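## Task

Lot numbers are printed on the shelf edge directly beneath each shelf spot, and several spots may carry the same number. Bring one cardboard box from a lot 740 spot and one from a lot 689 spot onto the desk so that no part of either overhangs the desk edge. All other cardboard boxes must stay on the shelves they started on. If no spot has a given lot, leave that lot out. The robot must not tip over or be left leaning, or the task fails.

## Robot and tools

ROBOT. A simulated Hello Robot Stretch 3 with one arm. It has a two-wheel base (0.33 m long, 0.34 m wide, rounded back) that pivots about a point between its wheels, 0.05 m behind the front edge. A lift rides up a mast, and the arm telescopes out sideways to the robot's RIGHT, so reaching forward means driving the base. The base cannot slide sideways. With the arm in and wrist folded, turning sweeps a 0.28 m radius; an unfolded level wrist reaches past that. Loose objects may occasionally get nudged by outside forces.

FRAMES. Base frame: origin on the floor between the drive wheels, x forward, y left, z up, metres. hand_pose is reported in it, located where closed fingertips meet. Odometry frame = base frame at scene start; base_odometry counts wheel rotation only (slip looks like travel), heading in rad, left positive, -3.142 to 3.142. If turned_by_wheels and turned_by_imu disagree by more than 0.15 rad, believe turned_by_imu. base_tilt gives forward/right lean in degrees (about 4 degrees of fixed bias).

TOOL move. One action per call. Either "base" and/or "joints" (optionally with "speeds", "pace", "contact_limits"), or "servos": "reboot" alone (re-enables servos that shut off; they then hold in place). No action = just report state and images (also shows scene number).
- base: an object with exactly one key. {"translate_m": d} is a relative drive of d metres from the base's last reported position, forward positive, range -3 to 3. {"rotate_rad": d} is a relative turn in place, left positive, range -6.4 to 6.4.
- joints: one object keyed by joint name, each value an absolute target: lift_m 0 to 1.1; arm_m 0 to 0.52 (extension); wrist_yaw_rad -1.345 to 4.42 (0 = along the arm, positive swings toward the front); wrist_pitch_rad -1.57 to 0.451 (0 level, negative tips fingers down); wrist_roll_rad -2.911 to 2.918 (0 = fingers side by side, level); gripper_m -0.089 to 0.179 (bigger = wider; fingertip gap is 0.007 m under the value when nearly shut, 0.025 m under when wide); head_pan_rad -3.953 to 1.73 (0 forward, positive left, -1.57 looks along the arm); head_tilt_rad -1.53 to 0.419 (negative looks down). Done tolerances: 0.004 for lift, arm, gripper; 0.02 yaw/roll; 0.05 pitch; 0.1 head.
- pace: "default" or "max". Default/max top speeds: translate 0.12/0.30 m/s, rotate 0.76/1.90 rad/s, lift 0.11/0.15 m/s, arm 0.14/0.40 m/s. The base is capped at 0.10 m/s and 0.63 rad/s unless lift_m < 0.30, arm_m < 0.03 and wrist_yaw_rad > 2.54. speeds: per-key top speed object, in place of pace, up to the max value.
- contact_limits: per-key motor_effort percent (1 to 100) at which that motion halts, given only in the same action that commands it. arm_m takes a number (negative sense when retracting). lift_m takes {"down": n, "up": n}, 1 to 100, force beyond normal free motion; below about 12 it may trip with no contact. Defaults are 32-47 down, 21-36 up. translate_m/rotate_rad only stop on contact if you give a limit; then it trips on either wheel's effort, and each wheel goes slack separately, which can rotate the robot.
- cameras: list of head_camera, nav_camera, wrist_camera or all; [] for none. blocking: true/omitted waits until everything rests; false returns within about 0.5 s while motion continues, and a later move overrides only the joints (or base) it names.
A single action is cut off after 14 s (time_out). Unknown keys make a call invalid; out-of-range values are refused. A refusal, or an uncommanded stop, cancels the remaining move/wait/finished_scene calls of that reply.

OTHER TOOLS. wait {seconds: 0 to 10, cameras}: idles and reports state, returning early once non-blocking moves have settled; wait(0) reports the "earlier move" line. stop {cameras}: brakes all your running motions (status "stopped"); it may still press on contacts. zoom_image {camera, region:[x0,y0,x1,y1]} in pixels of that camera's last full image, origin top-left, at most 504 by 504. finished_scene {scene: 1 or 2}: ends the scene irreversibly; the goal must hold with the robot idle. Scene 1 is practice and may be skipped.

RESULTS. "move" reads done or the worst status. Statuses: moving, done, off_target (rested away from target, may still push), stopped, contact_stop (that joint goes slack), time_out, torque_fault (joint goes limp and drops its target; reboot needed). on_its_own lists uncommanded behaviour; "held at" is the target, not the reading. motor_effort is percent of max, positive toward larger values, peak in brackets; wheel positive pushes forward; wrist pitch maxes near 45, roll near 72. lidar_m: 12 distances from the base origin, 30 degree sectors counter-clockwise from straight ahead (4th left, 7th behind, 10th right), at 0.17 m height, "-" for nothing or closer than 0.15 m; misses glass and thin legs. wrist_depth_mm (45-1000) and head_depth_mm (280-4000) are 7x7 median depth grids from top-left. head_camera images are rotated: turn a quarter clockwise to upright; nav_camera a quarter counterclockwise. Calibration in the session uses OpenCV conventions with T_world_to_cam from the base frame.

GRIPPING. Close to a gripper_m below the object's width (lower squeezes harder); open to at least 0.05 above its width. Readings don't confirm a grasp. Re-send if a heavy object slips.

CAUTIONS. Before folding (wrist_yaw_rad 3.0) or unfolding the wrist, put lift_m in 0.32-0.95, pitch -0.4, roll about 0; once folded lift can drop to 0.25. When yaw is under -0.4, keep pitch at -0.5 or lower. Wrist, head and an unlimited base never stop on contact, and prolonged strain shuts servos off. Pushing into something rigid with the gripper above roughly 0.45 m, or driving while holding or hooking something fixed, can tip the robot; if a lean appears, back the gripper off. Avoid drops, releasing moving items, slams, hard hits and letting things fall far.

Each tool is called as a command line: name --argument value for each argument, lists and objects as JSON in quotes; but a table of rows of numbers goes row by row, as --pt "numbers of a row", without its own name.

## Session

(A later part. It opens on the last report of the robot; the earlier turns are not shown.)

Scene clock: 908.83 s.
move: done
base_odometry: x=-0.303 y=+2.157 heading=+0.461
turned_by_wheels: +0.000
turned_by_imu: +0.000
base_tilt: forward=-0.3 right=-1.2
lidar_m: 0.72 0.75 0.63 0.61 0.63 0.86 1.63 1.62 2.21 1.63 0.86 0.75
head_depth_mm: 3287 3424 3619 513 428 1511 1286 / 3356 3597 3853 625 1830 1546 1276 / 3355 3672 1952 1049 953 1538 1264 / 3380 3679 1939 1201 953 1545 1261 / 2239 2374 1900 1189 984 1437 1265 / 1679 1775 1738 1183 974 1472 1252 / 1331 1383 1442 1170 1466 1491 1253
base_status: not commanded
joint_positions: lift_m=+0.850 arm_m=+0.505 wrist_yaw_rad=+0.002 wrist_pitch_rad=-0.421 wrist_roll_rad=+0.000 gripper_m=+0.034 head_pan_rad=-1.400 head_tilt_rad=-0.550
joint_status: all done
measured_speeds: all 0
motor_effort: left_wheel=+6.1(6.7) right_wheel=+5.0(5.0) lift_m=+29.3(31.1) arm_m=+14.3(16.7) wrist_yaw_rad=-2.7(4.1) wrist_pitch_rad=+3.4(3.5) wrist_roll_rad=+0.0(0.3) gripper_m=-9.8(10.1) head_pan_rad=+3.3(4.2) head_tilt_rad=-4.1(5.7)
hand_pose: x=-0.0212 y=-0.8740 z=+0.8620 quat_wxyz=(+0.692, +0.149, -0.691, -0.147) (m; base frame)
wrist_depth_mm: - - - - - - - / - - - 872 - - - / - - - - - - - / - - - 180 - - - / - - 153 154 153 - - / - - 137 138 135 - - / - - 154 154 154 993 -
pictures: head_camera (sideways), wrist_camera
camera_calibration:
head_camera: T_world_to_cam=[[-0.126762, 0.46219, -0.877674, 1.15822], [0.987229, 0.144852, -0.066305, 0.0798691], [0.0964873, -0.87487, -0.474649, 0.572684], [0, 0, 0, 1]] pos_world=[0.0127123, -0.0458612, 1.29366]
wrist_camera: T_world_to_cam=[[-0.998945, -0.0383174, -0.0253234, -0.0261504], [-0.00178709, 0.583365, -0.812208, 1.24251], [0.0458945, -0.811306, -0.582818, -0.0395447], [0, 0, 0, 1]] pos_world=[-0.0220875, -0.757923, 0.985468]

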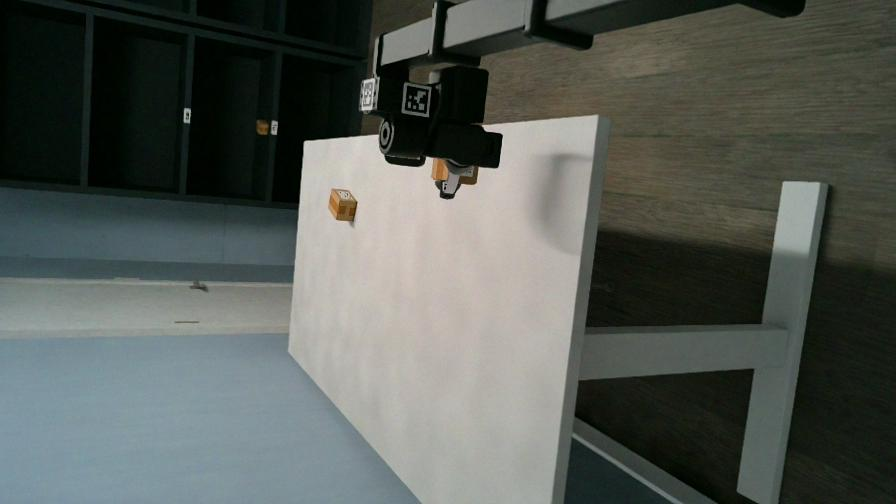

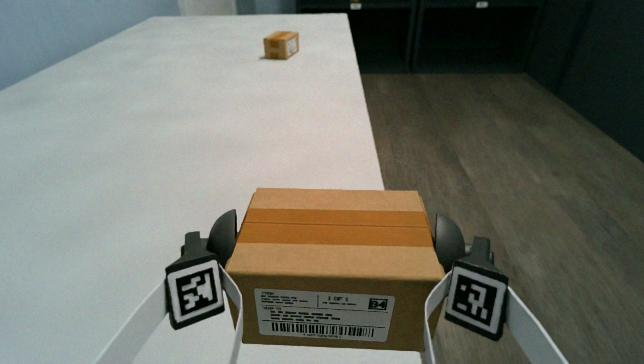

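move --base '{"translate_m": 0.12}'

move --joints '{"lift_m": 0.755}'

move --joints '{"lift_m": 0.733}' --speeds '{"lift_m": 0.03}' --contact_limits '{"lift_m": {"down": 13}}' --cameras '["wrist_camera"]'

Scene clock: 924.60 s.
move: done
base_odometry: x=-0.196 y=+2.210 heading=+0.461
turned_by_wheels: +0.000
turned_by_imu: +0.000
base_tilt: forward=-0.3 right=-1.4
lidar_m: 0.60 0.62 0.63 0.61 0.63 0.86 1.73 1.75 2.39 0.83 0.85 0.62
head_depth_mm: 3295 3508 3614 513 427 1517 1285 / 3283 3649 3606 626 925 1557 1276 / 3444 3672 1979 1049 956 1534 1265 / 3021 3431 1927 1206 948 1458 1262 / 1917 2067 1912 1188 982 1431 1256 / 1402 1483 1524 1179 976 1515 1243 / 1109 1150 1202 1154 1223 1382 1248
base_status: done
joint_positions: lift_m=+0.850 arm_m=+0.505 wrist_yaw_rad=+0.002 wrist_pitch_rad=-0.421 wrist_roll_rad=+0.000 gripper_m=+0.034 head_pan_rad=-1.400 head_tilt_rad=-0.550
joint_status: not commanded
measured_speeds: all 0
motor_effort: left_wheel=+7.0(11.0) right_wheel=+2.2(9.3) lift_m=+27.1(28.5) arm_m=+13.5(14.4) wrist_yaw_rad=-0.7(3.2) wrist_pitch_rad=+3.3(3.5) wrist_roll_rad=-0.1(0.3) gripper_m=-9.6(10.1) head_pan_rad=+3.2(3.6) head_tilt_rad=-3.2(4.1)
hand_pose: x=-0.0212 y=-0.8740 z=+0.8620 quat_wxyz=(+0.692, +0.149, -0.691, -0.147) (m; base frame)
wrist_depth_mm: - - - - - - - / - - - - - - - / - - - - - - - / - - - 180 180 - - / - - 153 153 154 - - / - - 137 138 135 322 - / - - 155 154 151 - -
pictures: none

Scene clock: 926.30 s.
move: done
base_odometry: x=-0.196 y=+2.210 heading=+0.461
turned_by_wheels: +0.000
turned_by_imu: +0.000
base_tilt: forward=-0.3 right=-1.2
lidar_m: 0.60 0.62 0.63 0.61 0.63 0.86 1.73 1.75 2.38 0.83 0.85 0.62
head_depth_mm: 3294 3451 3598 2768 527 405 343 / 3338 3620 3563 1223 852 1553 1272 / 3348 3674 1951 1217 913 1545 1268 / 3058 3493 1951 1198 949 1441 1262 / 1925 2091 1896 1191 981 1432 1256 / 1401 1470 1531 1178 971 1507 1251 / 1104 1153 1201 1152 1221 1385 1247
base_status: not commanded
joint_positions: lift_m=+0.755 arm_m=+0.505 wrist_yaw_rad=+0.002 wrist_pitch_rad=-0.421 wrist_roll_rad=+0.000 gripper_m=+0.034 head_pan_rad=-1.400 head_tilt_rad=-0.550
joint_status: all done
measured_speeds: all 0
motor_effort: left_wheel=+7.1(7.3) right_wheel=+2.1(3.0) lift_m=+23.6(27.1) arm_m=+13.4(14.4) wrist_yaw_rad=-2.1(3.0) wrist_pitch_rad=+3.4(3.5) wrist_roll_rad=-0.2(0.3) gripper_m=-9.3(10.4) head_pan_rad=+2.4(3.3) head_tilt_rad=-2.4(4.1)
hand_pose: x=-0.0212 y=-0.8740 z=+0.7670 quat_wxyz=(+0.692, +0.149, -0.691, -0.147) (m; base frame)
wrist_depth_mm: - - - - - - - / - - - - - - - / - - - - - - - / - - - 180 - - - / - - 152 153 153 - - / - - 137 139 135 - - / - - 154 155 151 - -
pictures: none

Scene clock: 927.47 s.
move: done
base_odometry: x=-0.196 y=+2.210 heading=+0.461
turned_by_wheels: +0.000
turned_by_imu: +0.000
base_tilt: forward=-0.3 right=-1.1
lidar_m: 0.60 0.62 0.63 0.61 0.63 0.86 1.74 1.74 2.38 0.83 0.85 0.62
head_depth_mm: 3281 3496 3608 2767 613 431 362 / 3332 3640 3614 1232 712 1553 1280 / 3397 3628 1963 1216 880 1542 1269 / 3061 3421 1932 1205 949 1439 1262 / 1914 2058 1893 1193 982 1433 1256 / 1397 1479 1534 1183 977 1512 1252 / 1097 1149 1205 1152 1223 1385 1241
base_status: not commanded
joint_positions: lift_m=+0.733 arm_m=+0.505 wrist_yaw_rad=+0.002 wrist_pitch_rad=-0.374 wrist_roll_rad=-0.003 gripper_m=+0.034 head_pan_rad=-1.400 head_tilt_rad=-0.550
joint_status: all done
measured_speeds: all 0
motor_effort: left_wheel=+6.6(7.3) right_wheel=+2.6(3.2) lift_m=+18.4(26.3) arm_m=+13.4(14.1) wrist_yaw_rad=-1.0(2.9) wrist_pitch_rad=-5.1(5.5) wrist_roll_rad=+0.8(1.0) gripper_m=-9.3(9.9) head_pan_rad=+2.3(3.2) head_tilt_rad=-3.0(3.6)
contact_limits: lift_m down 13 (down: maximum 72; up: maximum 65)
hand_pose: x=-0.0212 y=-0.8797 z=+0.7556 quat_wxyz=(+0.696, +0.132, -0.693, -0.131) (m; base frame)
wrist_depth_mm: - - - - - - - / - - - - - - - / - - - - - - - / - - - 180 - - - / - - 152 153 153 - - / - - 138 138 136 - - / - - 151 153 150 - -
pictures: wrist_camera
camera_calibration:
wrist_camera: T_world_to_cam=[[-0.998957, -0.0403608, -0.0213516, -0.0339034], [-0.00408132, 0.544672, -0.838639, 1.14533], [0.0454778, -0.837678, -0.544268, -0.158495], [0, 0, 0, 1]] pos_world=[-0.0219856, -0.757964, 0.873529]

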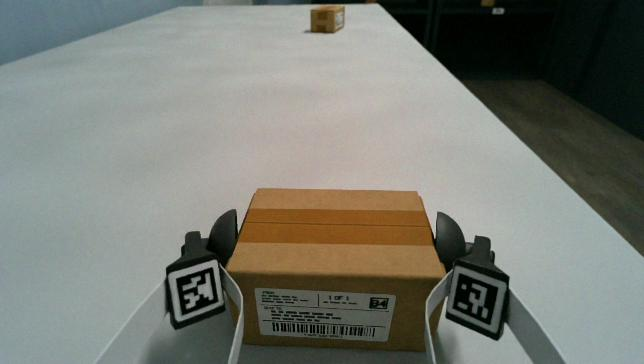

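move --joints '{"lift_m": 0.742}' --speeds '{"lift_m": 0.03}'

move --joints '{"gripper_m": 0.179}'

move --joints '{"arm_m": 0.25}' --speeds '{"arm_m": 0.12}' --cameras '["wrist_camera"]'

Scene clock: 935.63 s.
move: done
base_odometry: x=-0.196 y=+2.210 heading=+0.461
turned_by_wheels: +0.000
turned_by_imu: +0.000
base_tilt: forward=-0.3 right=-1.3
lidar_m: 0.60 0.62 0.63 0.61 0.63 0.86 1.74 1.74 2.38 0.83 0.85 0.62
head_depth_mm: 3248 3447 3619 2760 558 421 353 / 3341 3631 3613 1230 850 1546 1269 / 3364 3621 1980 1213 884 1538 1265 / 3063 3487 1942 1205 950 1447 1264 / 1909 2078 1904 1191 982 1435 1260 / 1406 1474 1531 1174 979 1522 1254 / 1104 1150 1192 1153 1228 1391 1247
base_status: not commanded
joint_positions: lift_m=+0.742 arm_m=+0.505 wrist_yaw_rad=+0.002 wrist_pitch_rad=-0.407 wrist_roll_rad=-0.003 gripper_m=+0.034 head_pan_rad=-1.400 head_tilt_rad=-0.550
joint_status: all done
measured_speeds: all 0
motor_effort: left_wheel=+7.2(7.3) right_wheel=+2.1(3.1) lift_m=+30.5(31.9) arm_m=+9.1(14.4) wrist_yaw_rad=-0.7(2.4) wrist_pitch_rad=+0.9(5.3) wrist_roll_rad=+0.7(1.0) gripper_m=-9.7(10.3) head_pan_rad=+2.1(2.8) head_tilt_rad=-2.1(3.2)
hand_pose: x=-0.0212 y=-0.8757 z=+0.7571 quat_wxyz=(+0.694, +0.144, -0.691, -0.143) (m; base frame)
wrist_depth_mm: - - - - - - - / - - - - - - - / - - - - - - - / - - - 177 - - - / - - 152 153 150 - - / - - 137 138 135 - - / - - 156 154 151 - -
pictures: none

Scene clock: 937.63 s.
move: done
base_odometry: x=-0.196 y=+2.210 heading=+0.461
turned_by_wheels: +0.000
turned_by_imu: +0.000
base_tilt: forward=-0.3 right=-1.2
lidar_m: 0.60 0.62 0.63 0.61 0.63 0.86 1.74 1.75 2.38 0.83 0.85 0.62
head_depth_mm: 3279 3465 3611 2745 560 421 353 / 3340 3629 3593 1223 846 1557 1280 / 3393 3650 1977 1209 881 1537 1274 / 3036 3506 1933 1200 950 1451 1259 / 1917 2087 1895 1194 982 1433 1259 / 1400 1478 1530 1183 974 1505 1248 / 1104 1154 1200 1154 1220 1385 1248
base_status: not commanded
joint_positions: lift_m=+0.742 arm_m=+0.505 wrist_yaw_rad=+0.002 wrist_pitch_rad=-0.412 wrist_roll_rad=-0.003 gripper_m=+0.179 head_pan_rad=-1.400 head_tilt_rad=-0.550
joint_status: all done
measured_speeds: all 0
motor_effort: left_wheel=+6.9(7.4) right_wheel=+2.4(2.9) lift_m=+29.8(30.5) arm_m=-5.6(9.5) wrist_yaw_rad=-2.6(3.5) wrist_pitch_rad=+1.8(1.9) wrist_roll_rad=+0.8(1.2) gripper_m=+0.7(83.2) head_pan_rad=+3.1(3.2) head_tilt_rad=-1.6(2.7)
hand_pose: x=-0.0212 y=-0.8751 z=+0.7560 quat_wxyz=(+0.693, +0.146, -0.691, -0.144) (m; base frame)
wrist_depth_mm: - - - - - - - / - - - - - - - / - - - - - - - / - - - 176 - - - / - 143 152 147 150 - - / - 126 138 137 136 - - / - - 154 153 150 - 105
pictures: none

Scene clock: 940.90 s.
move: done
base_odometry: x=-0.196 y=+2.210 heading=+0.461
turned_by_wheels: +0.000
turned_by_imu: +0.000
base_tilt: forward=-0.3 right=-1.1
lidar_m: 0.60 0.62 0.63 0.61 0.63 0.86 1.74 1.74 2.38 0.83 0.85 0.62
head_depth_mm: 3321 3451 3580 2738 1014 419 355 / 3329 3679 3587 1228 887 446 1238 / 3348 3648 1978 1219 914 476 1238 / 3040 3502 1931 1203 909 1447 1269 / 1929 2071 1900 1190 980 1432 1261 / 1403 1480 1529 1174 974 1501 1251 / 1104 1152 1200 1149 1223 1386 1247
base_status: not commanded
joint_positions: lift_m=+0.742 arm_m=+0.250 wrist_yaw_rad=+0.002 wrist_pitch_rad=-0.413 wrist_roll_rad=-0.003 gripper_m=+0.179 head_pan_rad=-1.400 head_tilt_rad=-0.550
joint_status: all done
measured_speeds: all 0
motor_effort: left_wheel=+6.9(7.5) right_wheel=+2.5(3.1) lift_m=+29.5(30.2) arm_m=-13.3(15.6) wrist_yaw_rad=-1.7(3.2) wrist_pitch_rad=+1.9(2.0) wrist_roll_rad=+0.7(1.1) gripper_m=+0.5(1.2) head_pan_rad=+2.4(3.0) head_tilt_rad=-1.6(2.5)
hand_pose: x=-0.0212 y=-0.6200 z=+0.7559 quat_wxyz=(+0.693, +0.146, -0.691, -0.144) (m; base frame)
wrist_depth_mm: - - - - - - - / - - - 352 - - - / - - - - - - - / - - - - - - - / - 146 - - - - - / - 141 - - - - - / - 910 922 907 916 891 105
pictures: wrist_camera
camera_calibration:
wrist_camera: T_world_to_cam=[[-0.998957, -0.0395098, -0.0228919, -0.0217252], [-0.00408523, 0.576648, -0.816982, 1.00752], [0.0454793, -0.816037, -0.576208, 0.0967243], [0, 0, 0, 1]] pos_world=[-0.0219856, -0.502912, 0.878361]

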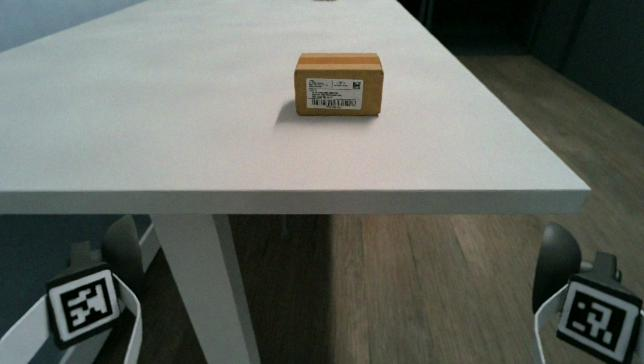

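move --joints '{"arm_m": 0.1, "head_tilt_rad": -0.3}'

finished_scene --scene 1

Scene clock: 946.90 s.
move: done
base_odometry: x=-0.196 y=+2.210 heading=+0.461
turned_by_wheels: +0.000
turned_by_imu: +0.000
base_tilt: forward=-0.3 right=-1.3
lidar_m: 0.60 0.62 0.63 0.61 0.63 0.86 1.73 1.74 2.38 0.83 0.85 0.62
head_depth_mm: 3005 3534 3581 3790 2989 1819 1467 / 3041 3642 3824 - 1346 924 1454 / 3070 3666 3837 3659 1331 897 1490 / 2859 3444 3833 3040 1319 915 1402 / 1987 2074 2203 2091 1310 905 1434 / 1439 1483 1536 1587 1300 902 1536 / 1121 1151 1177 1221 1194 935 1332
base_status: not commanded
joint_positions: lift_m=+0.742 arm_m=+0.100 wrist_yaw_rad=+0.002 wrist_pitch_rad=-0.413 wrist_roll_rad=-0.003 gripper_m=+0.179 head_pan_rad=-1.400 head_tilt_rad=-0.298
joint_status: all done
measured_speeds: all 0
motor_effort: left_wheel=+7.2(7.6) right_wheel=+2.3(3.0) lift_m=+28.1(29.6) arm_m=-13.3(15.1) wrist_yaw_rad=-2.2(2.9) wrist_pitch_rad=+2.0(2.0) wrist_roll_rad=+0.9(1.1) gripper_m=+0.7(1.4) head_pan_rad=+2.1(2.8) head_tilt_rad=+2.1(7.1)
hand_pose: x=-0.0212 y=-0.4700 z=+0.7559 quat_wxyz=(+0.693, +0.146, -0.691, -0.144) (m; base frame)
wrist_depth_mm: - - - 475 - - - / - - - 482 - - - / - - - - - - - / - - - - - - - / - - - - - - - / - - - - - - - / - 884 870 956 922 898 105
pictures: none

The scene is finished: the task was done.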